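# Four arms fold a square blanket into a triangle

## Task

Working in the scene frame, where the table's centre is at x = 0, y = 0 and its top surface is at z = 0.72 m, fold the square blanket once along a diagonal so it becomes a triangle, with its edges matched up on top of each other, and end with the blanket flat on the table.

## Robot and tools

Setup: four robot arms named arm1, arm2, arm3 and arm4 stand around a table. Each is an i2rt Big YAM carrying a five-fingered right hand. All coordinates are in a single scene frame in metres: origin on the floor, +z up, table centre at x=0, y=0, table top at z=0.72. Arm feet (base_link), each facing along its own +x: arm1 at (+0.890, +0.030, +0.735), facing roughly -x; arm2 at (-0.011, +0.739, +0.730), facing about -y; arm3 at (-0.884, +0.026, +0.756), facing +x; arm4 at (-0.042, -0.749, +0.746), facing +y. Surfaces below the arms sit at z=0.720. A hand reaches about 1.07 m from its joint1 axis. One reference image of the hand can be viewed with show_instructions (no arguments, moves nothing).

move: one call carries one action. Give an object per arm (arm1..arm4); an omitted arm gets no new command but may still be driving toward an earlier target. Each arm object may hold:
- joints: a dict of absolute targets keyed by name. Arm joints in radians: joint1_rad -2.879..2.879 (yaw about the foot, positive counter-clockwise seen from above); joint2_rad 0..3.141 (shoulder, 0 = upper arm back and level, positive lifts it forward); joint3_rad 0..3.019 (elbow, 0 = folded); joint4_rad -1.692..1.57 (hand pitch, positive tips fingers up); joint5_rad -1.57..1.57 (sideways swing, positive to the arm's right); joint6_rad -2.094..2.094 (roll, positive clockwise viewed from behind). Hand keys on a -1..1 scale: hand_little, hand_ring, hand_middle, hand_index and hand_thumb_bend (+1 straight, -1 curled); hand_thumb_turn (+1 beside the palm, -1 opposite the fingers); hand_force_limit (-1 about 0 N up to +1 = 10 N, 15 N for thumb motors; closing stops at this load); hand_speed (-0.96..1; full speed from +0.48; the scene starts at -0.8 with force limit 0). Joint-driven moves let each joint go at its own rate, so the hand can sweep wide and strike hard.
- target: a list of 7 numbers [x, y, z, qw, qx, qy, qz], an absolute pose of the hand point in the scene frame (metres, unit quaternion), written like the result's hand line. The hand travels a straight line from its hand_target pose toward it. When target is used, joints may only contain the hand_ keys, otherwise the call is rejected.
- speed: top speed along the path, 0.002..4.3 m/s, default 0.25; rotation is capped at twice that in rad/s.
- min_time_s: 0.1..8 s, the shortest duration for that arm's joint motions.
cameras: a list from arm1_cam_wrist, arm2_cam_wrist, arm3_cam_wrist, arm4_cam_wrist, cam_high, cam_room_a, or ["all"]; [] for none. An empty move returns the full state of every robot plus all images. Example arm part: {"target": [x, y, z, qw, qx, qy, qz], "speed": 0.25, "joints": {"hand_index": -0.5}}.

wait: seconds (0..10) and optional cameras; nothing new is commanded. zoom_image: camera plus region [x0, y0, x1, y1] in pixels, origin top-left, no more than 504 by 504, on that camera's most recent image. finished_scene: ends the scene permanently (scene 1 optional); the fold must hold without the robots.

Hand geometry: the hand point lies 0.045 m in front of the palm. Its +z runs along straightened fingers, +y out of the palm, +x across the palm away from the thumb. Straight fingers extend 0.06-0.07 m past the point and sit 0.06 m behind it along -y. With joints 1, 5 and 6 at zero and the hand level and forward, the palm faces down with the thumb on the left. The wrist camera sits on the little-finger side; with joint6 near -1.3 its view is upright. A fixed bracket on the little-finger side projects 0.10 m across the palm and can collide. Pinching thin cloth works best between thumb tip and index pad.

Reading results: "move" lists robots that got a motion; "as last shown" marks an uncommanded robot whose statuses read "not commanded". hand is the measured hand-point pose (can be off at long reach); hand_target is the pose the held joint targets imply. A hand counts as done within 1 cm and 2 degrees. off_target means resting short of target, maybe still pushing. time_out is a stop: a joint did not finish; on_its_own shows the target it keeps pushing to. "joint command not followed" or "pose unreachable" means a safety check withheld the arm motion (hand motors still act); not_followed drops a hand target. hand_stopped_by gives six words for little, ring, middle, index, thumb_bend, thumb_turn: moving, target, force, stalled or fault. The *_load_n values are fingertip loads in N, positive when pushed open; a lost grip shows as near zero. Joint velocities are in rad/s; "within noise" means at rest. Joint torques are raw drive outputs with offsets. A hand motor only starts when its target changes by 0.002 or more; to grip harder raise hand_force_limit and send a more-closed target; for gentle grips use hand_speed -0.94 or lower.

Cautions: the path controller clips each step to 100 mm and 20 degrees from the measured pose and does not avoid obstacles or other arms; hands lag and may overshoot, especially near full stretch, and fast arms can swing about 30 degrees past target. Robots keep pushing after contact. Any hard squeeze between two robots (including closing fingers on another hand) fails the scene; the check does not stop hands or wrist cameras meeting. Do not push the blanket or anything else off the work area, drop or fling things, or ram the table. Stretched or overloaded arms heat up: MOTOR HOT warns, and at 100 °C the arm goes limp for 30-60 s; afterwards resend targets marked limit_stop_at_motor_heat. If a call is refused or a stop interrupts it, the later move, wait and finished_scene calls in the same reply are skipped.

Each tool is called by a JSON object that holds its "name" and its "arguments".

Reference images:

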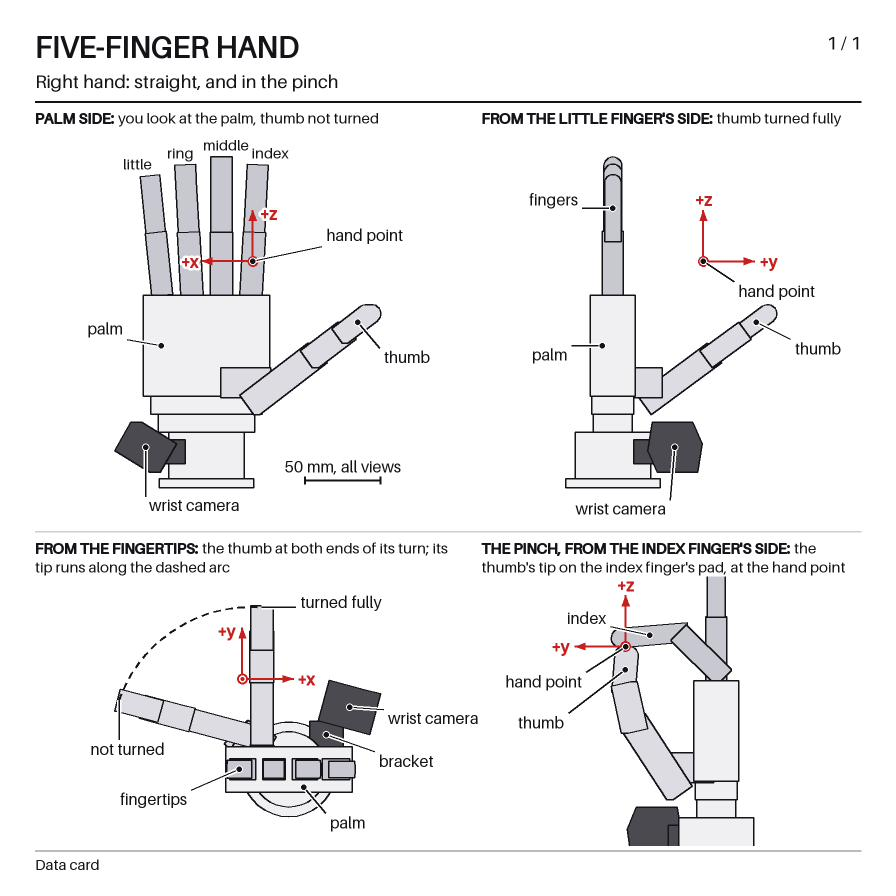

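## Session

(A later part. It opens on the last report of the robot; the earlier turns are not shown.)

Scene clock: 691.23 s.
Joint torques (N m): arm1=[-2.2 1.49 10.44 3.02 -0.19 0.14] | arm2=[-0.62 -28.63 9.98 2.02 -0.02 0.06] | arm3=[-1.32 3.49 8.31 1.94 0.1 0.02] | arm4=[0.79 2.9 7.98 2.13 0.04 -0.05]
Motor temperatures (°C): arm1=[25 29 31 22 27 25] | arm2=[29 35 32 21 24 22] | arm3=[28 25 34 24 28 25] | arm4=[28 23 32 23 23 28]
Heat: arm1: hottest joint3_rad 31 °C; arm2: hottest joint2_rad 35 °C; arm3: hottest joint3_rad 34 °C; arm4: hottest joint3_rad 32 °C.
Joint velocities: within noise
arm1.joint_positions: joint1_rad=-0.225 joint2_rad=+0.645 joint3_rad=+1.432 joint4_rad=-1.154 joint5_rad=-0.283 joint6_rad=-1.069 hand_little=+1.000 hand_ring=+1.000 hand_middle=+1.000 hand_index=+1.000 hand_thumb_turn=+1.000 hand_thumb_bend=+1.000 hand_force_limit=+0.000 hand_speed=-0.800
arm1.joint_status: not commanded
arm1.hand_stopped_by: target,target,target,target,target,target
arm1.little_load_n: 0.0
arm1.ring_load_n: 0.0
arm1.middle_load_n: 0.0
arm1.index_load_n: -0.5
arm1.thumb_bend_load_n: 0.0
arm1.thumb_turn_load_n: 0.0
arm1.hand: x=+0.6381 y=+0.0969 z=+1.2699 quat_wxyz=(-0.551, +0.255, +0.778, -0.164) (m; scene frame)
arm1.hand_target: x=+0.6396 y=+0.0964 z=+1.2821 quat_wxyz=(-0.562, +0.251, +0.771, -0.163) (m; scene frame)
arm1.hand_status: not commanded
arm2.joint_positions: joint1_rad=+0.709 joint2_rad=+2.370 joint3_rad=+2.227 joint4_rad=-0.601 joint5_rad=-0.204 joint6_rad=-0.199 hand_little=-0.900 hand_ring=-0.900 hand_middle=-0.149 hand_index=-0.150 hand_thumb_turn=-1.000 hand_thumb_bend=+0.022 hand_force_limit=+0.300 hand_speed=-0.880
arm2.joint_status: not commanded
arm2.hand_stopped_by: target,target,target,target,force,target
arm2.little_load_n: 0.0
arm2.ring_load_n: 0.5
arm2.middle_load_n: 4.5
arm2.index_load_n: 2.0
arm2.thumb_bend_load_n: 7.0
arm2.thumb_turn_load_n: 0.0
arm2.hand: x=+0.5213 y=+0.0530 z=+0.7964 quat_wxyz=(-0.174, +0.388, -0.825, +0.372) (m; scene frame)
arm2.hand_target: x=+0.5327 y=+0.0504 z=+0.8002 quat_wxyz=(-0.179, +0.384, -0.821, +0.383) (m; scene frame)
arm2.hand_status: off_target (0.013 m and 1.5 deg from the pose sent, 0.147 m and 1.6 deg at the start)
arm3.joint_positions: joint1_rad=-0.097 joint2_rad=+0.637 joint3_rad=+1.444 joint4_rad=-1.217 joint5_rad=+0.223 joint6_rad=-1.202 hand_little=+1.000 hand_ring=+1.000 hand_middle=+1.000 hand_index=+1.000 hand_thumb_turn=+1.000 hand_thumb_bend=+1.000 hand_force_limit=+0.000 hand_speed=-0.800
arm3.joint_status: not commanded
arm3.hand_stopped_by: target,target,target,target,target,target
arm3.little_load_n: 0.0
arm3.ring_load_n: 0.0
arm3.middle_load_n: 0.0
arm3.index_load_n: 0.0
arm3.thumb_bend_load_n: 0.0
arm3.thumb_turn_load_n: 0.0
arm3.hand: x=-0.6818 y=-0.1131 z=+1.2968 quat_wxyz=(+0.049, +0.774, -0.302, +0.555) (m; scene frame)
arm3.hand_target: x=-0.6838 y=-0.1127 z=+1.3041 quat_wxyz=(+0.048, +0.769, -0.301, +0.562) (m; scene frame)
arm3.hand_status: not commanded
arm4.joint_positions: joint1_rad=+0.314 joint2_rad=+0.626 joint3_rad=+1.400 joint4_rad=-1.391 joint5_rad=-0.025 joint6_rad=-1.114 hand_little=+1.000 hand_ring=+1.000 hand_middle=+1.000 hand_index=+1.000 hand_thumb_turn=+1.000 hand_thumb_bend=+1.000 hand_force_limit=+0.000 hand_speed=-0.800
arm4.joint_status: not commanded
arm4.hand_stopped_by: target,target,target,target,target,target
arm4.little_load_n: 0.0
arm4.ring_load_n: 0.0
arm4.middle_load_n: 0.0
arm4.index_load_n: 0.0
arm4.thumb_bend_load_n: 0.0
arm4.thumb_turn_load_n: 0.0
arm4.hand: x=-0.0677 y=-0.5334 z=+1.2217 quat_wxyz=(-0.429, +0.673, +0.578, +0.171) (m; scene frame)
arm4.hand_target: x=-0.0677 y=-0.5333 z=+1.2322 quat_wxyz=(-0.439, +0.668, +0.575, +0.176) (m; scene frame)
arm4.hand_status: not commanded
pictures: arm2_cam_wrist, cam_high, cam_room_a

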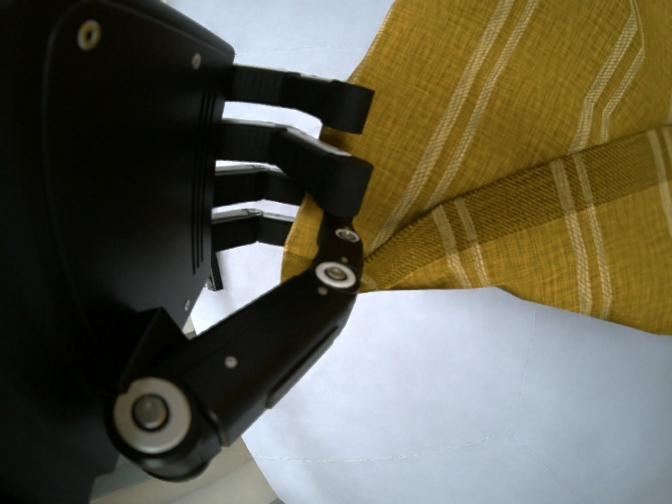

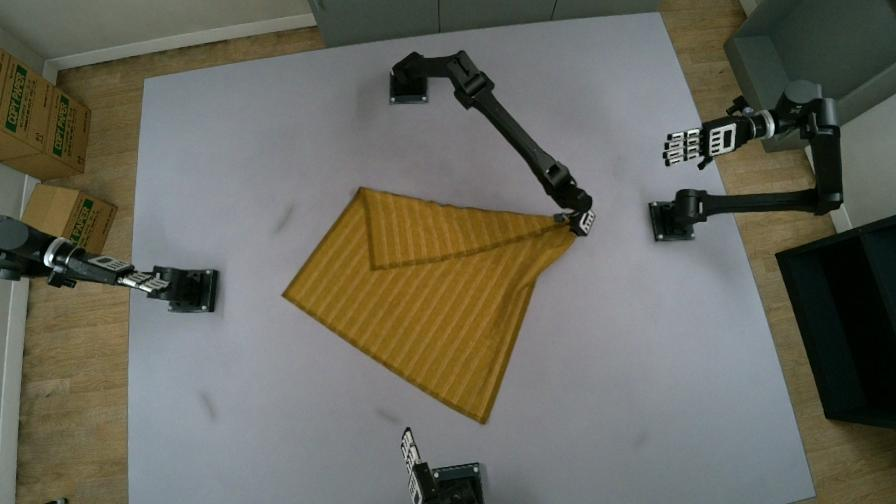

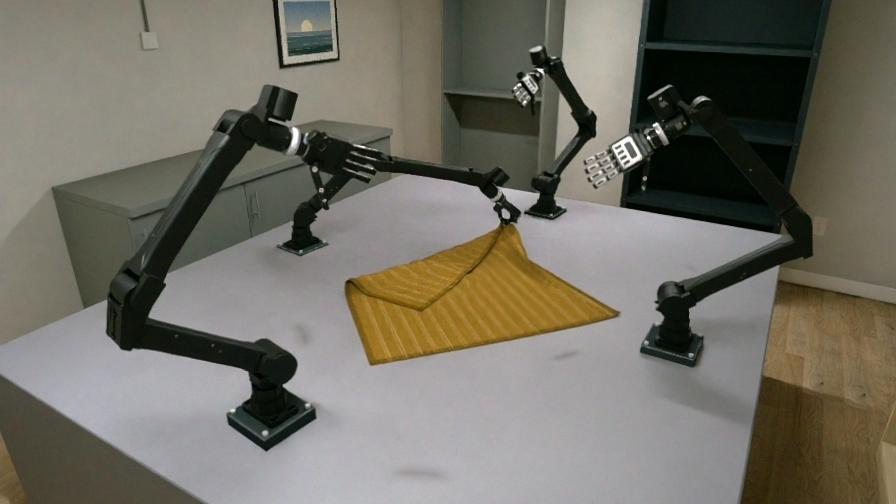

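{"name": "move", "arguments": {"arm2": {"target": [0.558, 0.074, 0.768, 0.1790, -0.3837, 0.8211, -0.3829], "speed": 0.08}, "cameras": []}}

{"name": "move", "arguments": {"arm2": {"target": [0.558, 0.076, 0.742, 0.1790, -0.3837, 0.8211, -0.3829], "speed": 0.05}, "cameras": ["cam_high", "arm2_cam_wrist"]}}

Scene clock: 813.37 s.
Joint torques (N m): arm1=[-2.2 1.85 10.48 3.06 -0.18 0.12] | arm2=[-0.38 -27.75 7.94 2.11 -0.1 0.09] | arm3=[-1.32 3.6 8.46 1.83 0.08 0.04] | arm4=[0.85 2.55 8.08 1.85 0.02 -0.01]
Motor temperatures (°C): arm1=[25 29 31 22 26 24] | arm2=[28 36 32 21 24 22] | arm3=[28 25 34 24 27 25] | arm4=[27 23 32 23 23 27]
Heat: arm1: hottest joint3_rad 31 °C; arm2: hottest joint2_rad 36 °C; arm3: hottest joint3_rad 34 °C; arm4: hottest joint3_rad 32 °C.
move: arm2 off_target
Joint velocities: within noise
arm1, arm3, arm4: as last shown
arm1.index_load_n: 0.0
arm2.joint_positions: joint1_rad=+0.750 joint2_rad=+2.370 joint3_rad=+2.172 joint4_rad=-0.514 joint5_rad=-0.168 joint6_rad=-0.173 hand_little=-0.900 hand_ring=-0.900 hand_middle=-0.149 hand_index=-0.150 hand_thumb_turn=-1.000 hand_thumb_bend=+0.022 hand_force_limit=+0.300 hand_speed=-0.880
arm2.joint_status: not commanded
arm2.hand_stopped_by: target,target,target,target,force,target
arm2.little_load_n: 0.0
arm2.ring_load_n: 0.0
arm2.middle_load_n: 4.5
arm2.index_load_n: 2.5
arm2.thumb_bend_load_n: 7.0
arm2.thumb_turn_load_n: 0.0
arm2.hand: x=+0.5482 y=+0.0684 z=+0.7803 quat_wxyz=(-0.173, +0.387, -0.819, +0.385)
arm2.hand_target: x=+0.5576 y=+0.0743 z=+0.7681 quat_wxyz=(-0.179, +0.384, -0.821, +0.383)
arm2.hand_status: off_target (0.017 m and 0.8 deg from the pose sent, 0.051 m and 1.5 deg at the start)
arm4.middle_load_n: -0.5

Scene clock: 814.47 s.
Joint torques (N m): arm1=[-2.08 1.85 10.5 2.99 -0.18 0.13] | arm2=[-0.38 -27.52 7.73 2 -0.07 0.09] | arm3=[-1.67 3.25 8.49 2 0.11 0] | arm4=[1.38 2.49 8.2 1.95 0.06 0.01]
Motor temperatures (°C): arm1=[25 29 31 22 26 24] | arm2=[28 36 32 21 24 22] | arm3=[28 25 34 24 27 25] | arm4=[27 23 32 23 23 27]
Heat: arm1: hottest joint3_rad 31 °C; arm2: hottest joint2_rad 36 °C; arm3: hottest joint3_rad 34 °C; arm4: hottest joint3_rad 32 °C.
move: arm2 off_target
Joint velocities: within noise
arm1, arm3, arm4: as last shown
arm1.ring_load_n: -0.5
arm1.thumb_turn_load_n: -0.5
arm2.joint_positions: joint1_rad=+0.750 joint2_rad=+2.380 joint3_rad=+2.134 joint4_rad=-0.457 joint5_rad=-0.167 joint6_rad=-0.171 hand_little=-0.900 hand_ring=-0.900 hand_middle=-0.149 hand_index=-0.150 hand_thumb_turn=-1.000 hand_thumb_bend=+0.022 hand_force_limit=+0.300 hand_speed=-0.880
arm2.joint_status: not commanded
arm2.hand_stopped_by: target,target,target,target,force,target
arm2.little_load_n: 0.0
arm2.ring_load_n: -0.5
arm2.middle_load_n: 5.0
arm2.index_load_n: 2.5
arm2.thumb_bend_load_n: 7.0
arm2.thumb_turn_load_n: 0.0
arm2.hand: x=+0.5485 y=+0.0684 z=+0.7604 quat_wxyz=(-0.174, +0.386, -0.818, +0.389)
arm2.hand_target: x=+0.5574 y=+0.0764 z=+0.7421 quat_wxyz=(-0.179, +0.384, -0.821, +0.383)
arm2.hand_status: off_target (0.022 m and 1.0 deg from the pose sent, 0.040 m and 0.8 deg at the start)
arm4.middle_load_n: 0.0
arm4.thumb_turn_load_n: -0.5
pictures: arm2_cam_wrist, cam_high

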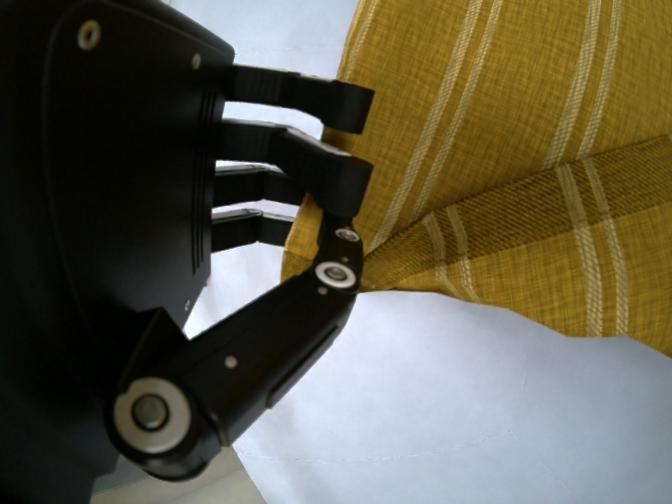

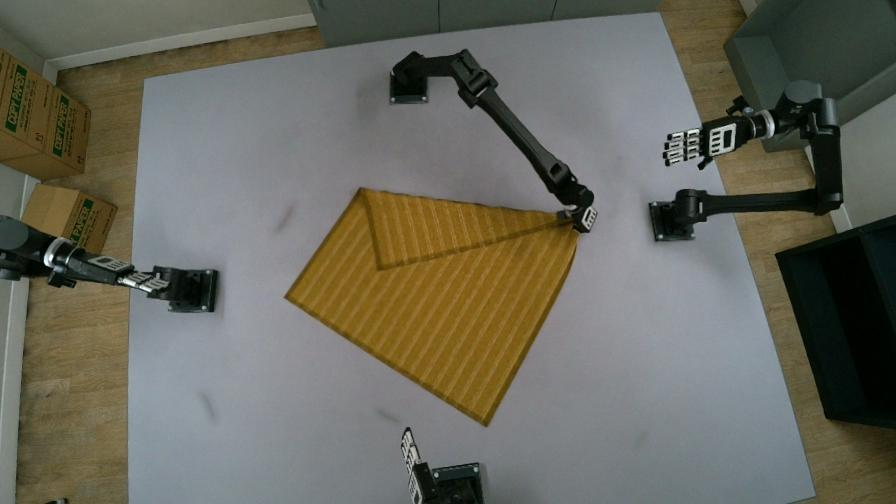

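{"name": "move", "arguments": {"arm3": {"target": [-0.55, -0.037, 0.90, 0, -0.7071, 0.7071, 0], "speed": 0.2, "joints": {"hand_thumb_turn": -1.0, "hand_speed": -0.4}}, "arm4": {"target": [-0.179, 0.04, 0.98, 0.37361, -0.90198, 0.19996, -0.08283], "speed": 0.25, "joints": {"hand_thumb_turn": -1.0, "hand_index": 0.2, "hand_middle": 0.2, "hand_ring": -0.9, "hand_little": -0.9, "hand_force_limit": 0.2, "hand_speed": -0.4}}, "cameras": ["cam_high", "arm3_cam_wrist", "arm4_cam_wrist"]}}

Scene clock: 858.00 s.
Joint torques (N m): arm1=[-2.02 1.85 10.47 3.06 -0.2 0.12] | arm2=[-0.38 -27.58 7.75 2 -0.07 0.07] | arm3=[-1.49 -9.35 8.03 0.54 -0.05 0.2] | arm4=[0.56 -21.6 12.42 0.92 0.49 0.08]
Motor temperatures (°C): arm1=[25 29 31 22 26 24] | arm2=[28 36 31 21 24 22] | arm3=[28 25 34 24 27 25] | arm4=[27 23 32 23 23 27]
Heat: arm1: hottest joint3_rad 31 °C; arm2: hottest joint2_rad 36 °C; arm3: hottest joint3_rad 34 °C; arm4: hottest joint3_rad 32 °C.
move: arm3 done; arm4 off_target
Joint velocities: within noise
arm1, arm2: as last shown
arm1.ring_load_n: 0.0
arm1.index_load_n: -0.5
arm1.thumb_turn_load_n: 0.0
arm2.ring_load_n: 0.0
arm2.middle_load_n: 4.5
arm2.index_load_n: 2.0
arm3.joint_positions: joint1_rad=-0.094 joint2_rad=+1.442 joint3_rad=+1.166 joint4_rad=-1.309 joint5_rad=+0.009 joint6_rad=-0.243 hand_little=+1.000 hand_ring=+1.000 hand_middle=+1.000 hand_index=+1.000 hand_thumb_turn=-1.000 hand_thumb_bend=+1.000 hand_force_limit=+0.000 hand_speed=-0.400
arm3.joint_status: all done
arm3.hand_stopped_by: target,target,target,target,target,target
arm3.little_load_n: 0.0
arm3.ring_load_n: 0.0
arm3.middle_load_n: 0.0
arm3.index_load_n: 0.0
arm3.thumb_bend_load_n: 0.0
arm3.thumb_turn_load_n: 0.0
arm3.hand: x=-0.5529 y=-0.0359 z=+0.9029 quat_wxyz=(+0.002, +0.715, -0.699, -0.001)
arm3.hand_target: x=-0.5500 y=-0.0370 z=+0.9000 quat_wxyz=(+0.000, +0.707, -0.707, +0.000)
arm3.hand_status: done (0.004 m and 1.3 deg from the pose sent, 0.425 m and 81.0 deg at the start)
arm4.joint_positions: joint1_rad=+0.242 joint2_rad=+2.137 joint3_rad=+2.224 joint4_rad=-1.034 joint5_rad=+0.445 joint6_rad=+0.482 hand_little=-0.900 hand_ring=-0.900 hand_middle=+0.200 hand_index=+0.200 hand_thumb_turn=-1.000 hand_thumb_bend=+1.000 hand_force_limit=+0.200 hand_speed=-0.400
arm4.joint_status: all done
arm4.hand_stopped_by: target,target,target,target,target,target
arm4.little_load_n: 0.0
arm4.ring_load_n: 0.0
arm4.middle_load_n: 0.0
arm4.index_load_n: 0.0
arm4.thumb_bend_load_n: 0.0
arm4.thumb_turn_load_n: 0.0
arm4.hand: x=-0.1842 y=+0.0287 z=+0.9523 quat_wxyz=(-0.354, +0.912, -0.187, +0.090)
arm4.hand_target: x=-0.1787 y=+0.0387 z=+0.9800 quat_wxyz=(-0.374, +0.902, -0.200, +0.083)
arm4.hand_status: off_target (0.030 m and 2.9 deg from the pose sent, 0.632 m and 96.6 deg at the start)
pictures: arm3_cam_wrist, arm4_cam_wrist, cam_high

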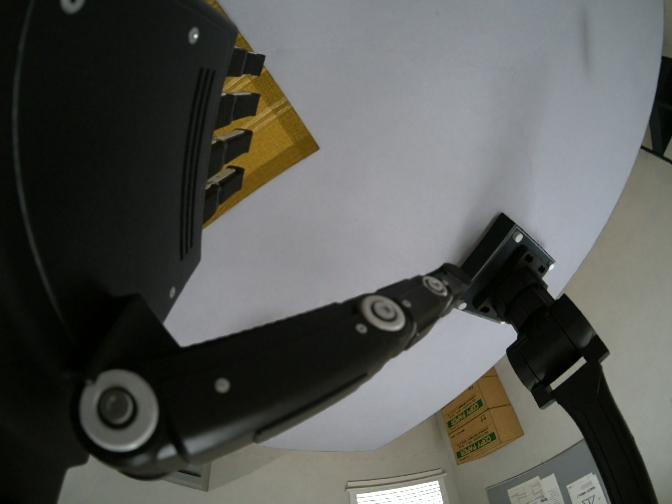

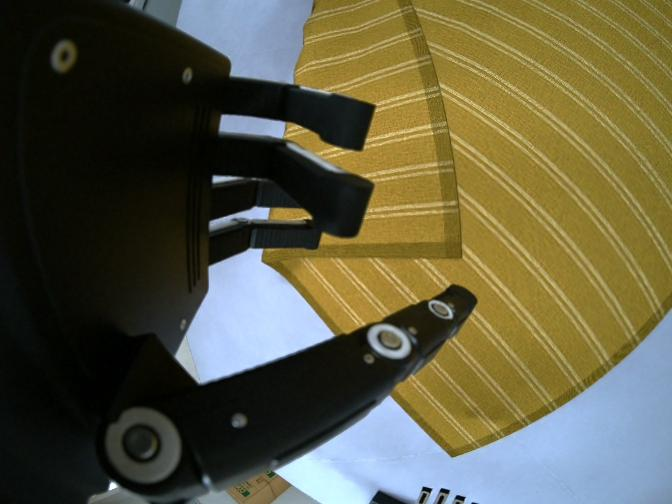

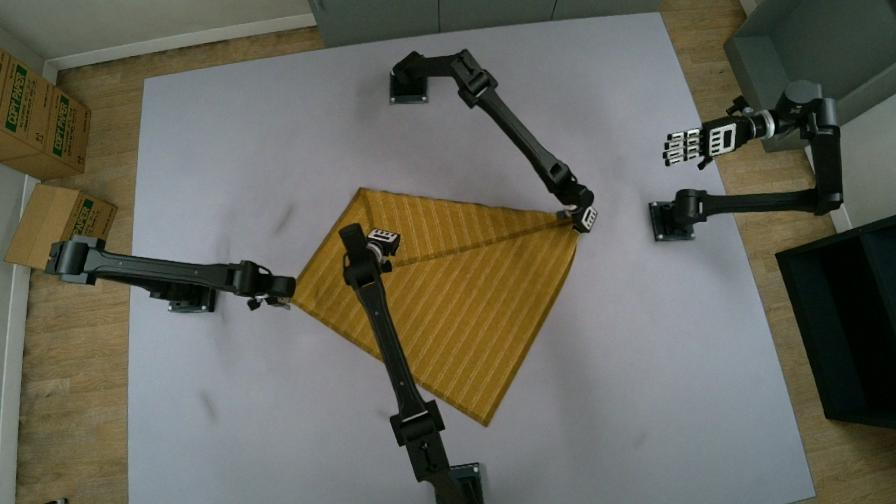

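{"name": "move", "arguments": {"arm3": {"target": [-0.548, -0.038, 0.79, 0, -0.7071, 0.7071, 0], "speed": 0.12}, "arm4": {"target": [-0.174, 0.097, 0.82, 0.37361, -0.90198, 0.19996, -0.08283], "speed": 0.15}, "cameras": ["cam_high", "arm3_cam_wrist", "arm4_cam_wrist"]}}

Scene clock: 863.30 s.
Joint torques (N m): arm1=[-2.2 1.49 10.45 3.04 -0.2 0.11] | arm2=[-0.26 -27.87 7.69 2 -0.07 0.06] | arm3=[-1.96 -8.64 6.71 0.98 -0.03 0.19] | arm4=[0.5 -25.05 9.44 2 0.25 -0.12]
Motor temperatures (°C): arm1=[25 29 31 22 26 24] | arm2=[28 36 31 21 24 22] | arm3=[28 25 34 24 27 25] | arm4=[27 24 33 23 23 27]
Heat: arm1: hottest joint3_rad 31 °C; arm2: hottest joint2_rad 36 °C; arm3: hottest joint3_rad 34 °C; arm4: hottest joint3_rad 33 °C.
move: arm3 off_target; arm4 off_target
Joint velocities: within noise
arm1, arm2: as last shown
arm1.index_load_n: 0.0
arm3.joint_positions: joint1_rad=-0.096 joint2_rad=+1.553 joint3_rad=+0.998 joint4_rad=-1.017 joint5_rad=+0.008 joint6_rad=-0.243 hand_little=+1.000 hand_ring=+1.000 hand_middle=+1.000 hand_index=+1.000 hand_thumb_turn=-1.000 hand_thumb_bend=+1.000 hand_force_limit=+0.000 hand_speed=-0.400
arm3.joint_status: not commanded
arm3.hand_stopped_by: target,target,target,target,target,target
arm3.little_load_n: 0.0
arm3.ring_load_n: 0.0
arm3.middle_load_n: -1.0
arm3.index_load_n: 0.0
arm3.thumb_bend_load_n: 0.0
arm3.thumb_turn_load_n: -0.5
arm3.hand: x=-0.5484 y=-0.0367 z=+0.8005 quat_wxyz=(-0.002, +0.715, -0.700, +0.005)
arm3.hand_target: x=-0.5482 y=-0.0379 z=+0.7903 quat_wxyz=(+0.000, +0.707, -0.707, +0.000)
arm3.hand_status: off_target (0.011 m and 1.4 deg from the pose sent, 0.113 m and 1.3 deg at the start)
arm4.joint_positions: joint1_rad=+0.219 joint2_rad=+2.358 joint3_rad=+2.210 joint4_rad=-0.794 joint5_rad=+0.437 joint6_rad=+0.480 hand_little=-0.900 hand_ring=-0.900 hand_middle=+0.200 hand_index=+0.200 hand_thumb_turn=-1.000 hand_thumb_bend=+1.000 hand_force_limit=+0.200 hand_speed=-0.400
arm4.joint_status: not commanded
arm4.hand_stopped_by: target,target,target,target,target,target
arm4.little_load_n: 0.0
arm4.ring_load_n: 0.5
arm4.middle_load_n: 0.0
arm4.index_load_n: 0.0
arm4.thumb_bend_load_n: 0.0
arm4.thumb_turn_load_n: 0.0
arm4.hand: x=-0.1795 y=+0.0850 z=+0.7992 quat_wxyz=(-0.354, +0.910, -0.196, +0.090)
arm4.hand_target: x=-0.1738 y=+0.0963 z=+0.8201 quat_wxyz=(-0.374, +0.902, -0.200, +0.083)
arm4.hand_status: off_target (0.025 m and 2.6 deg from the pose sent, 0.149 m and 3.0 deg at the start)
pictures: arm3_cam_wrist, arm4_cam_wrist, cam_high

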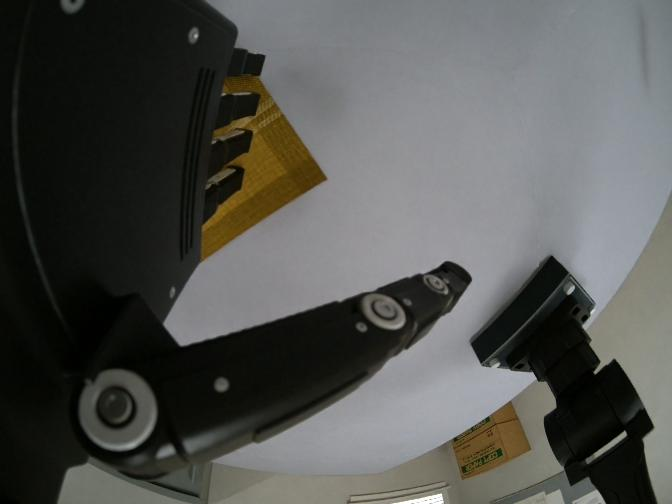

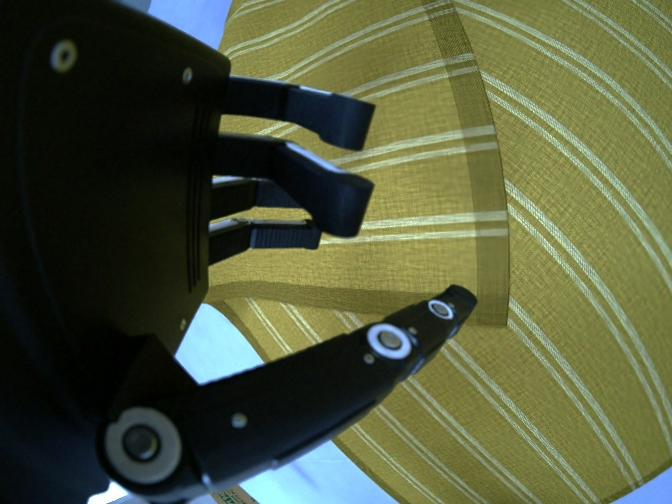

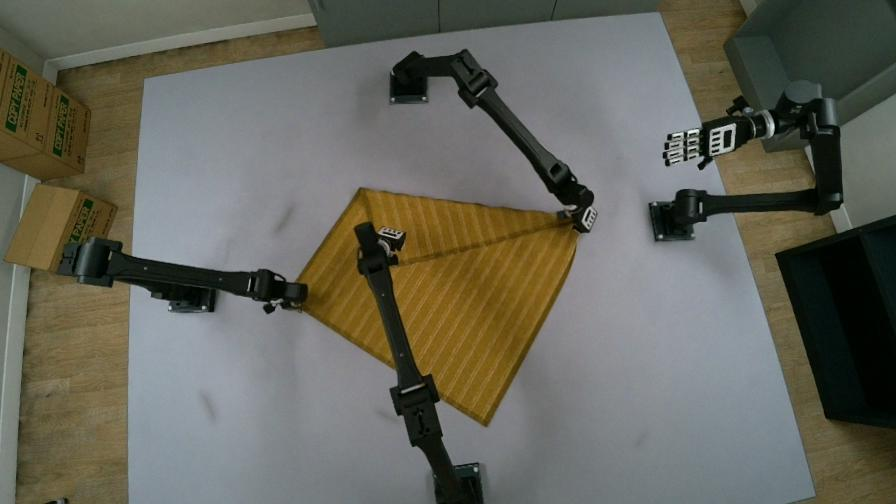

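{"name": "move", "arguments": {"arm3": {"target": [-0.548, -0.038, 0.772, 0, -0.7071, 0.7071, 0], "speed": 0.05}, "arm4": {"target": [-0.222, 0.101, 0.79, 0.37361, -0.90198, 0.19996, -0.08283], "speed": 0.1}, "cameras": ["cam_high", "arm3_cam_wrist", "arm4_cam_wrist"]}}

Scene clock: 885.03 s.
Joint torques (N m): arm1=[-2.02 1.67 10.44 2.95 -0.19 0.13] | arm2=[-0.32 -28.1 7.73 2.02 -0.08 0.05] | arm3=[-2.2 -6.77 5.24 2.07 0 0.19] | arm4=[1.2 -23.18 12.22 1.72 0.27 0.03]
Motor temperatures (°C): arm1=[25 29 31 22 26 24] | arm2=[28 35 31 21 24 22] | arm3=[27 25 34 24 27 25] | arm4=[27 26 33 23 23 27]
Heat: arm1: hottest joint3_rad 31 °C; arm2: hottest joint2_rad 35 °C; arm3: hottest joint3_rad 34 °C; arm4: hottest joint3_rad 33 °C.
move: arm3 off_target; arm4 off_target
Joint velocities: within noise
arm1, arm2: as last shown
arm1.thumb_bend_load_n: -0.5
arm2.middle_load_n: 5.0
arm3.joint_positions: joint1_rad=-0.097 joint2_rad=+1.552 joint3_rad=+0.993 joint4_rad=-1.002 joint5_rad=+0.007 joint6_rad=-0.243 hand_little=+1.000 hand_ring=+1.000 hand_middle=+0.999 hand_index=+1.000 hand_thumb_turn=-1.000 hand_thumb_bend=+1.000 hand_force_limit=+0.000 hand_speed=-0.400
arm3.joint_status: not commanded
arm3.hand_stopped_by: target,target,target,target,target,target
arm3.little_load_n: 0.0
arm3.ring_load_n: 0.0
arm3.middle_load_n: -5.0
arm3.index_load_n: 0.0
arm3.thumb_bend_load_n: 0.0
arm3.thumb_turn_load_n: 0.0
arm3.hand: x=-0.5467 y=-0.0371 z=+0.7986 quat_wxyz=(-0.005, +0.714, -0.700, +0.010)
arm3.hand_target: x=-0.5495 y=-0.0377 z=+0.7737 quat_wxyz=(+0.000, +0.707, -0.707, +0.000)
arm3.hand_status: off_target (0.027 m and 1.7 deg from the pose sent, 0.029 m and 1.3 deg at the start)
arm4.joint_positions: joint1_rad=+0.265 joint2_rad=+2.411 joint3_rad=+2.229 joint4_rad=-0.792 joint5_rad=+0.473 joint6_rad=+0.514 hand_little=-0.900 hand_ring=-0.900 hand_middle=+0.200 hand_index=+0.200 hand_thumb_turn=-1.000 hand_thumb_bend=+1.000 hand_force_limit=+0.200 hand_speed=-0.400
arm4.joint_status: not commanded
arm4.hand_stopped_by: target,target,target,target,target,target
arm4.little_load_n: 0.0
arm4.ring_load_n: 0.0
arm4.middle_load_n: 0.0
arm4.index_load_n: 0.0
arm4.thumb_bend_load_n: -0.5
arm4.thumb_turn_load_n: 0.0
arm4.hand: x=-0.2125 y=+0.0817 z=+0.7669 quat_wxyz=(-0.349, +0.912, -0.193, +0.098)
arm4.hand_target: x=-0.2216 y=+0.0991 z=+0.7908 quat_wxyz=(-0.374, +0.902, -0.200, +0.083)
arm4.hand_status: off_target (0.032 m and 3.6 deg from the pose sent, 0.046 m and 2.6 deg at the start)
pictures: arm3_cam_wrist, arm4_cam_wrist, cam_high

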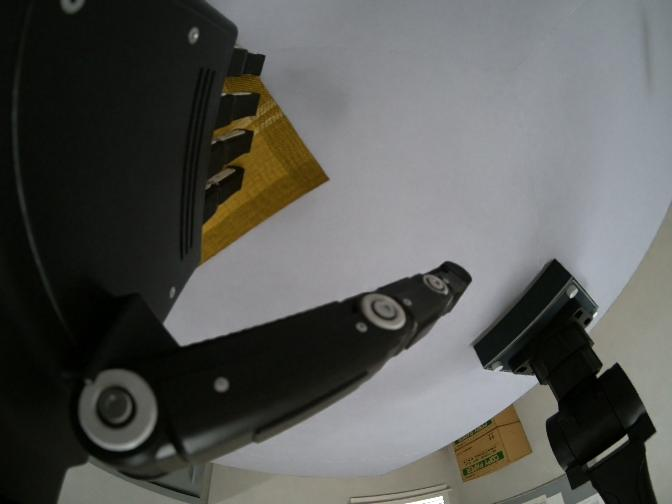

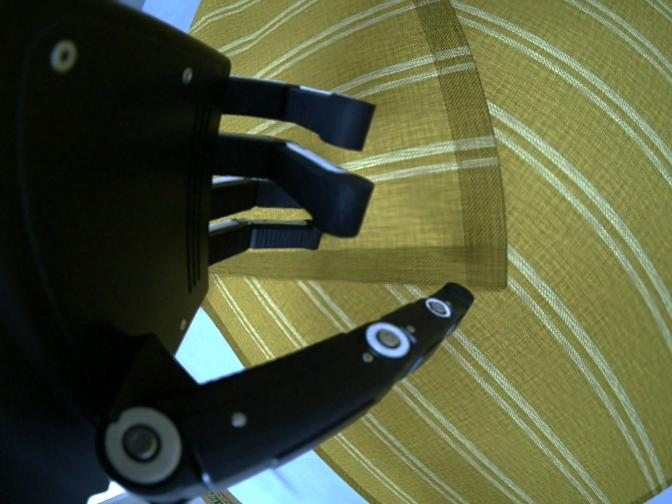

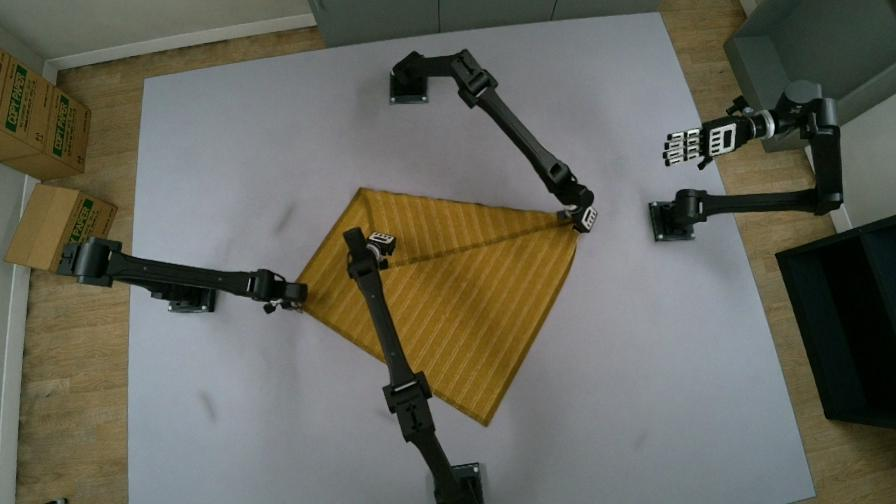

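{"name": "move", "arguments": {"arm4": {"target": [-0.222, 0.101, 0.762, 0.37361, -0.90198, 0.19996, -0.08283], "speed": 0.05}, "cameras": ["arm4_cam_wrist"]}}

Scene clock: 897.57 s.
Joint torques (N m): arm1=[-2.02 1.96 10.4 3.04 -0.18 0.13] | arm2=[-0.09 -27.63 7.79 2.06 -0.07 0.07] | arm3=[-1.67 -6.59 5.26 2.07 -0.02 0.18] | arm4=[1.26 -22.77 9.73 2.14 0.27 0.06]
Motor temperatures (°C): arm1=[25 29 31 22 26 24] | arm2=[28 35 31 21 24 22] | arm3=[27 26 33 24 27 25] | arm4=[27 27 36 23 23 27]
Heat: arm1: hottest joint3_rad 31 °C; arm2: hottest joint2_rad 35 °C; arm3: hottest joint3_rad 33 °C; arm4: hottest joint3_rad 36 °C.
move: arm4 off_target
Joint velocities: within noise
arm1, arm2, arm3: as last shown
arm1.thumb_bend_load_n: 0.0
arm4.joint_positions: joint1_rad=+0.265 joint2_rad=+2.421 joint3_rad=+2.229 joint4_rad=-0.748 joint5_rad=+0.473 joint6_rad=+0.514 hand_little=-0.900 hand_ring=-0.900 hand_middle=+0.200 hand_index=+0.200 hand_thumb_turn=-1.000 hand_thumb_bend=+1.000 hand_force_limit=+0.200 hand_speed=-0.400
arm4.joint_status: not commanded
arm4.hand_stopped_by: target,target,target,target,target,target
arm4.little_load_n: 0.0
arm4.ring_load_n: 0.0
arm4.middle_load_n: -2.0
arm4.index_load_n: -0.5
arm4.thumb_bend_load_n: 0.5
arm4.thumb_turn_load_n: 0.0
arm4.hand: x=-0.2148 y=+0.0908 z=+0.7639 quat_wxyz=(-0.363, +0.906, -0.196, +0.091)
arm4.hand_target: x=-0.2218 y=+0.1004 z=+0.7623 quat_wxyz=(-0.374, +0.902, -0.200, +0.083)
arm4.hand_status: off_target (0.013 m and 1.7 deg from the pose sent, 0.022 m and 3.6 deg at the start)

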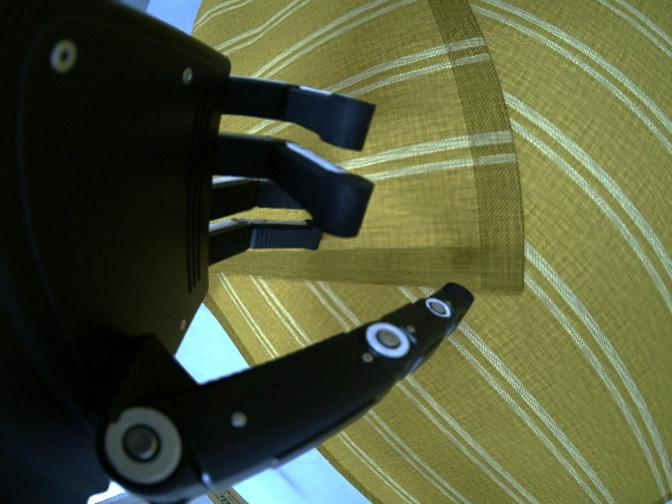

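{"name": "move", "arguments": {"arm4": {"target": [-0.222, 0.098, 0.752, 0.37361, -0.90198, 0.19996, -0.08283], "speed": 0.02, "joints": {"hand_force_limit": 0.3, "hand_speed": -0.85, "hand_thumb_bend": 0.45, "hand_index": 0.1, "hand_middle": 0.1}}, "cameras": ["arm4_cam_wrist", "cam_high"]}}

Scene clock: 904.33 s.
Joint torques (N m): arm1=[-2.2 2.08 10.51 3 -0.2 0.13] | arm2=[-0.15 -27.81 7.82 2.06 -0.07 0.07] | arm3=[-1.96 -7.18 5.11 2 0.02 0.21] | arm4=[1.73 -23.53 7.5 2.17 0.27 0.08]
Motor temperatures (°C): arm1=[25 28 31 21 26 24] | arm2=[28 35 31 21 24 22] | arm3=[27 26 33 24 27 25] | arm4=[27 27 35 23 23 27]
Heat: arm1: hottest joint3_rad 31 °C; arm2: hottest joint2_rad 35 °C; arm3: hottest joint3_rad 33 °C; arm4: hottest joint3_rad 35 °C.
move: arm4 off_target
Joint velocities: within noise
arm1, arm2, arm3: as last shown
arm2.middle_load_n: 4.5
arm4.joint_positions: joint1_rad=+0.265 joint2_rad=+2.427 joint3_rad=+2.229 joint4_rad=-0.720 joint5_rad=+0.473 joint6_rad=+0.514 hand_little=-0.900 hand_ring=-0.900 hand_middle=+0.100 hand_index=+0.100 hand_thumb_turn=-1.000 hand_thumb_bend=+0.450 hand_force_limit=+0.300 hand_speed=-0.850
arm4.joint_status: all done
arm4.hand_stopped_by: target,target,target,target,target,target
arm4.little_load_n: 0.0
arm4.ring_load_n: 0.0
arm4.middle_load_n: -0.5
arm4.index_load_n: 0.0
arm4.thumb_bend_load_n: 0.0
arm4.thumb_turn_load_n: 0.0
arm4.hand: x=-0.2162 y=+0.0967 z=+0.7626 quat_wxyz=(-0.372, +0.903, -0.198, +0.087)
arm4.hand_target: x=-0.2219 y=+0.0977 z=+0.7522 quat_wxyz=(-0.374, +0.902, -0.200, +0.083)
arm4.hand_status: off_target (0.012 m and 0.6 deg from the pose sent, 0.016 m and 1.7 deg at the start)

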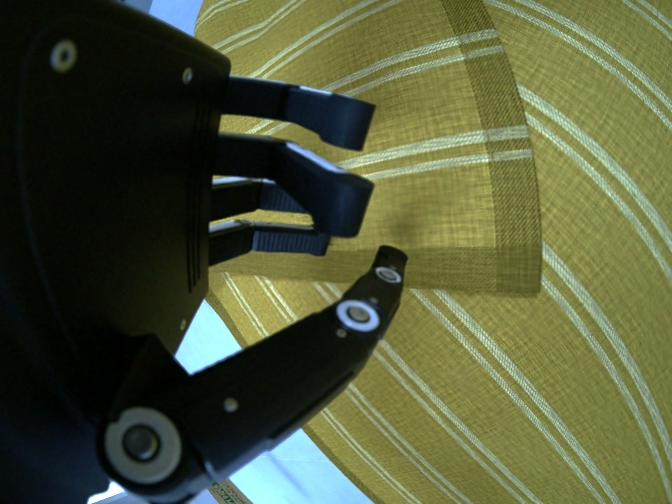

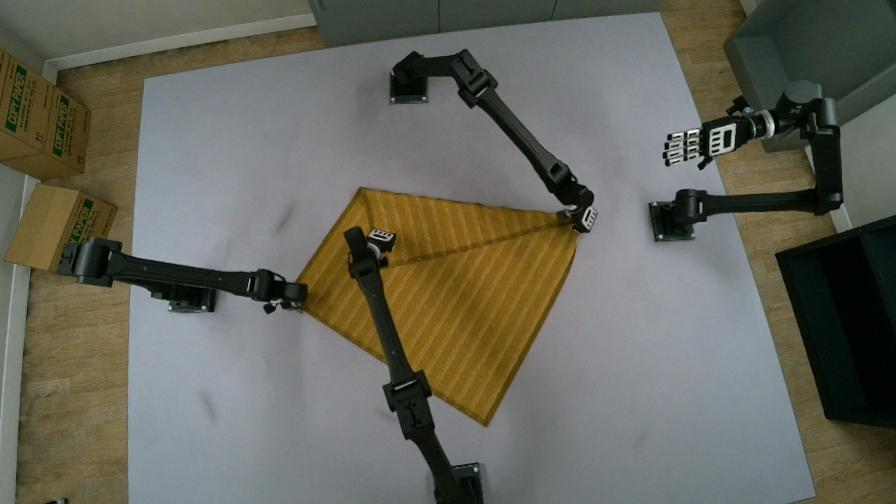

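{"name": "move", "arguments": {"arm4": {"target": [-0.224, 0.088, 0.79, 0.42799, -0.87748, 0.19453, -0.09488], "speed": 0.08, "joints": {"hand_speed": -0.4, "hand_thumb_bend": 1.0, "hand_index": 0.2, "hand_middle": 0.2}}, "cameras": []}}

{"name": "move", "arguments": {"arm4": {"target": [-0.224, 0.088, 0.748, 0.42799, -0.87748, 0.19453, -0.09488], "speed": 0.05}, "cameras": ["arm4_cam_wrist"]}}

Scene clock: 914.20 s.
Joint torques (N m): arm1=[-2.43 1.73 10.47 3.03 -0.19 0.11] | arm2=[-0.38 -27.46 7.72 2.06 -0.08 0.07] | arm3=[-1.73 -6.89 5.31 1.85 0 0.21] | arm4=[1.96 -26.52 7.66 1.96 0.53 -0.12]
Motor temperatures (°C): arm1=[25 28 31 21 26 24] | arm2=[28 35 31 21 24 22] | arm3=[27 26 32 24 27 25] | arm4=[27 27 35 23 23 27]
Heat: arm1: hottest joint3_rad 31 °C; arm2: hottest joint2_rad 35 °C; arm3: hottest joint3_rad 32 °C; arm4: hottest joint3_rad 35 °C.
move: arm4 off_target
Joint velocities: within noise
arm1.joint_positions: joint1_rad=-0.225 joint2_rad=+0.645 joint3_rad=+1.432 joint4_rad=-1.154 joint5_rad=-0.283 joint6_rad=-1.069 hand_little=+1.000 hand_ring=+1.000 hand_middle=+1.000 hand_index=+1.000 hand_thumb_turn=+1.000 hand_thumb_bend=+1.000 hand_force_limit=+0.000 hand_speed=-0.800
arm1.joint_status: not commanded
arm1.hand_stopped_by: target,target,target,target,target,target
arm1.little_load_n: 0.0
arm1.ring_load_n: 0.0
arm1.middle_load_n: 0.0
arm1.index_load_n: 0.0
arm1.thumb_bend_load_n: 0.0
arm1.thumb_turn_load_n: 0.0
arm1.hand: x=+0.6381 y=+0.0969 z=+1.2699 quat_wxyz=(-0.551, +0.255, +0.778, -0.164)
arm1.hand_target: x=+0.6396 y=+0.0964 z=+1.2821 quat_wxyz=(-0.562, +0.251, +0.771, -0.163)
arm1.hand_status: not commanded
arm2, arm3: as last shown
arm2.joint_positions: joint1_rad=+0.751 joint2_rad=+2.380 joint3_rad=+2.134 joint4_rad=-0.457 joint5_rad=-0.167 joint6_rad=-0.169 hand_little=-0.900 hand_ring=-0.900 hand_middle=-0.149 hand_index=-0.150 hand_thumb_turn=-1.000 hand_thumb_bend=+0.022 hand_force_limit=+0.300 hand_speed=-0.880
arm2.middle_load_n: 5.0
arm2.hand: x=+0.5491 y=+0.0689 z=+0.7604 quat_wxyz=(-0.175, +0.385, -0.818, +0.389)
arm2.hand_target: x=+0.5575 y=+0.0764 z=+0.7421 quat_wxyz=(-0.179, +0.384, -0.821, +0.383)
arm3.joint_positions: joint1_rad=-0.097 joint2_rad=+1.552 joint3_rad=+0.993 joint4_rad=-0.995 joint5_rad=+0.006 joint6_rad=-0.243 hand_little=+1.000 hand_ring=+1.000 hand_middle=+0.999 hand_index=+1.000 hand_thumb_turn=-1.000 hand_thumb_bend=+1.000 hand_force_limit=+0.000 hand_speed=-0.400
arm3.middle_load_n: -4.0
arm3.hand: x=-0.5450 y=-0.0372 z=+0.7983 quat_wxyz=(-0.008, +0.714, -0.700, +0.012)
arm4.joint_positions: joint1_rad=+0.285 joint2_rad=+2.349 joint3_rad=+2.050 joint4_rad=-0.553 joint5_rad=+0.542 joint6_rad=+0.494 hand_little=-0.900 hand_ring=-0.900 hand_middle=+0.200 hand_index=+0.200 hand_thumb_turn=-1.000 hand_thumb_bend=+1.000 hand_force_limit=+0.300 hand_speed=-0.400
arm4.joint_status: all done
arm4.hand_stopped_by: target,target,target,target,target,target
arm4.little_load_n: 0.0
arm4.ring_load_n: 0.0
arm4.middle_load_n: 0.0
arm4.index_load_n: 0.0
arm4.thumb_bend_load_n: 0.0
arm4.thumb_turn_load_n: 0.0
arm4.hand: x=-0.2160 y=+0.0840 z=+0.7626 quat_wxyz=(-0.409, +0.885, -0.197, +0.103)
arm4.hand_target: x=-0.2240 y=+0.0878 z=+0.7898 quat_wxyz=(-0.428, +0.878, -0.195, +0.095)
arm4.hand_status: off_target (0.029 m and 2.6 deg from the pose sent, 0.030 m and 7.1 deg at the start)

Scene clock: 915.53 s.
Joint torques (N m): arm1=[-2.37 1.61 10.47 3.03 -0.2 0.12] | arm2=[-0.32 -27.69 7.71 2.09 -0.07 0.04] | arm3=[-2.02 -6.95 5.31 1.85 0.03 0.18] | arm4=[1.96 -23.06 6.82 2.14 0.24 -0.04]
Motor temperatures (°C): arm1=[25 28 31 21 26 24] | arm2=[28 35 31 21 24 22] | arm3=[27 26 32 24 27 25] | arm4=[27 27 35 23 23 27]
Heat: arm1: hottest joint3_rad 31 °C; arm2: hottest joint2_rad 35 °C; arm3: hottest joint3_rad 32 °C; arm4: hottest joint3_rad 35 °C.
move: arm4 off_target
Joint velocities: within noise
arm1, arm2, arm3: as last shown
arm2.thumb_turn_load_n: -0.5
arm3.ring_load_n: -0.5
arm4.joint_positions: joint1_rad=+0.285 joint2_rad=+2.348 joint3_rad=+2.019 joint4_rad=-0.470 joint5_rad=+0.549 joint6_rad=+0.489 hand_little=-0.900 hand_ring=-0.900 hand_middle=+0.200 hand_index=+0.200 hand_thumb_turn=-1.000 hand_thumb_bend=+1.000 hand_force_limit=+0.300 hand_speed=-0.400
arm4.joint_status: not commanded
arm4.hand_stopped_by: target,target,target,target,target,target
arm4.little_load_n: 0.0
arm4.ring_load_n: 0.0
arm4.middle_load_n: -2.5
arm4.index_load_n: 0.0
arm4.thumb_bend_load_n: 0.0
arm4.thumb_turn_load_n: 0.0
arm4.hand: x=-0.2166 y=+0.0915 z=+0.7596 quat_wxyz=(-0.430, +0.875, -0.201, +0.096)
arm4.hand_target: x=-0.2239 y=+0.0878 z=+0.7482 quat_wxyz=(-0.428, +0.877, -0.195, +0.095)
arm4.hand_status: off_target (0.014 m and 0.9 deg from the pose sent, 0.017 m and 2.6 deg at the start)

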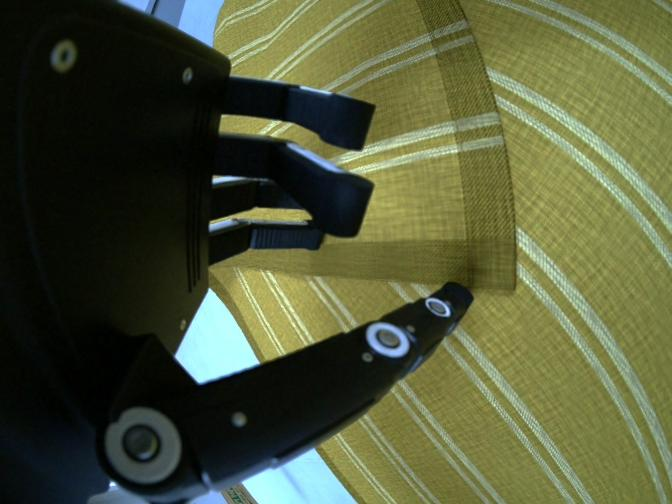

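{"name": "move", "arguments": {"arm4": {"target": [-0.209, 0.080, 0.790, 0.41260, -0.88483, 0.19616, -0.09147], "speed": 0.08, "joints": {"hand_speed": -0.4, "hand_index": 0.5, "hand_middle": 0.5}}, "cameras": []}}

{"name": "move", "arguments": {"arm4": {"target": [-0.209, 0.078, 0.740, 0.41260, -0.88483, 0.19616, -0.09147], "speed": 0.05}, "cameras": ["arm4_cam_wrist"]}}

Scene clock: 932.10 s.
Joint torques (N m): arm1=[-2.08 1.49 10.51 3.02 -0.17 0.12] | arm2=[-0.62 -27.81 7.82 2.06 -0.07 0.04] | arm3=[-1.85 -6.65 5.33 1.92 0.06 0.19] | arm4=[0.09 -25.88 8.06 0.94 0.23 -0.09]
Motor temperatures (°C): arm1=[25 28 31 21 26 24] | arm2=[28 35 30 21 24 22] | arm3=[27 26 32 24 27 25] | arm4=[27 27 33 23 23 27]
Heat: arm1: hottest joint3_rad 31 °C; arm2: hottest joint2_rad 35 °C; arm3: hottest joint3_rad 32 °C; arm4: hottest joint3_rad 33 °C.
move: arm4 off_target
Joint velocities: within noise
arm1, arm3: as last shown
arm2.joint_positions: joint1_rad=+0.751 joint2_rad=+2.380 joint3_rad=+2.134 joint4_rad=-0.457 joint5_rad=-0.167 joint6_rad=-0.169 hand_little=-0.900 hand_ring=-0.900 hand_middle=-0.149 hand_index=-0.150 hand_thumb_turn=-1.000 hand_thumb_bend=+0.022 hand_force_limit=+0.300 hand_speed=-0.880
arm2.joint_status: not commanded
arm2.hand_stopped_by: target,target,target,target,force,target
arm2.little_load_n: 0.0
arm2.ring_load_n: 0.0
arm2.middle_load_n: 5.0
arm2.index_load_n: 2.5
arm2.thumb_bend_load_n: 7.0
arm2.thumb_turn_load_n: 0.0
arm2.hand: x=+0.5494 y=+0.0691 z=+0.7605 quat_wxyz=(-0.175, +0.385, -0.818, +0.389)
arm2.hand_target: x=+0.5576 y=+0.0765 z=+0.7421 quat_wxyz=(-0.179, +0.384, -0.821, +0.383)
arm2.hand_status: not commanded
arm3.ring_load_n: 0.0
arm3.hand: x=-0.5450 y=-0.0371 z=+0.7983 quat_wxyz=(-0.008, +0.714, -0.700, +0.012)
arm3.hand_target: x=-0.5495 y=-0.0376 z=+0.7737 quat_wxyz=(+0.000, +0.707, -0.707, +0.000)
arm4.joint_positions: joint1_rad=+0.281 joint2_rad=+2.325 joint3_rad=+2.017 joint4_rad=-0.545 joint5_rad=+0.518 joint6_rad=+0.489 hand_little=-0.900 hand_ring=-0.900 hand_middle=+0.500 hand_index=+0.500 hand_thumb_turn=-1.000 hand_thumb_bend=+1.000 hand_force_limit=+0.300 hand_speed=-0.400
arm4.joint_status: all done
arm4.hand_stopped_by: target,target,target,target,target,target
arm4.little_load_n: 0.0
arm4.ring_load_n: 0.0
arm4.middle_load_n: 0.0
arm4.index_load_n: 0.0
arm4.thumb_bend_load_n: 0.0
arm4.thumb_turn_load_n: 0.0
arm4.hand: x=-0.2159 y=+0.0773 z=+0.7651 quat_wxyz=(-0.404, +0.889, -0.192, +0.095)
arm4.hand_target: x=-0.2089 y=+0.0800 z=+0.7896 quat_wxyz=(-0.413, +0.885, -0.196, +0.092)
arm4.hand_status: off_target (0.026 m and 1.2 deg from the pose sent, 0.033 m and 2.4 deg at the start)

Scene clock: 933.60 s.
Joint torques (N m): arm1=[-2.26 1.55 10.47 3.04 -0.18 0.13] | arm2=[-0.79 -27.87 7.72 2.03 -0.06 0.06] | arm3=[-2.08 -6.89 5.29 1.92 0.03 0.19] | arm4=[0.67 -22.01 6.57 1.88 0.1 -0.04]
Motor temperatures (°C): arm1=[25 28 31 21 26 24] | arm2=[28 35 30 21 24 22] | arm3=[27 26 32 24 27 25] | arm4=[27 28 33 23 23 27]
Heat: arm1: hottest joint3_rad 31 °C; arm2: hottest joint2_rad 35 °C; arm3: hottest joint3_rad 32 °C; arm4: hottest joint3_rad 33 °C.
move: arm4 off_target
Joint velocities: within noise
arm1, arm2, arm3: as last shown
arm1.thumb_bend_load_n: 0.5
arm2.index_load_n: 2.0
arm4.joint_positions: joint1_rad=+0.281 joint2_rad=+2.324 joint3_rad=+1.978 joint4_rad=-0.471 joint5_rad=+0.521 joint6_rad=+0.489 hand_little=-0.900 hand_ring=-0.900 hand_middle=+0.500 hand_index=+0.500 hand_thumb_turn=-1.000 hand_thumb_bend=+1.000 hand_force_limit=+0.300 hand_speed=-0.400
arm4.joint_status: not commanded
arm4.hand_stopped_by: target,target,target,target,target,target
arm4.little_load_n: 0.0
arm4.ring_load_n: 0.0
arm4.middle_load_n: -2.0
arm4.index_load_n: 0.0
arm4.thumb_bend_load_n: 0.0
arm4.thumb_turn_load_n: 0.0
arm4.hand: x=-0.2163 y=+0.0807 z=+0.7571 quat_wxyz=(-0.419, +0.882, -0.196, +0.088)
arm4.hand_target: x=-0.2089 y=+0.0777 z=+0.7401 quat_wxyz=(-0.412, +0.885, -0.196, +0.092)
arm4.hand_status: off_target (0.019 m and 0.9 deg from the pose sent, 0.026 m and 1.2 deg at the start)

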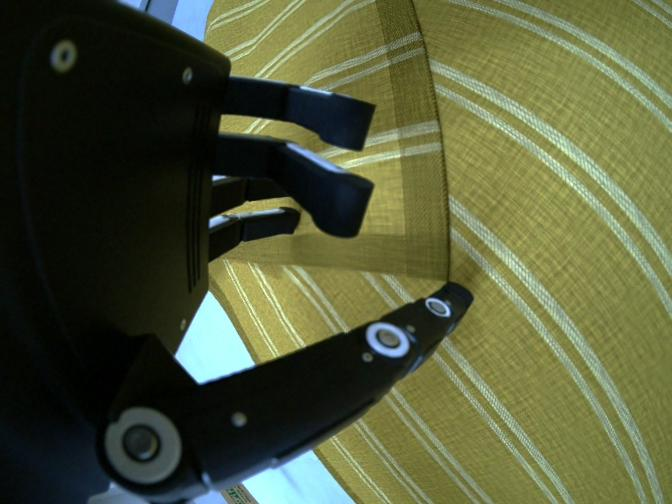

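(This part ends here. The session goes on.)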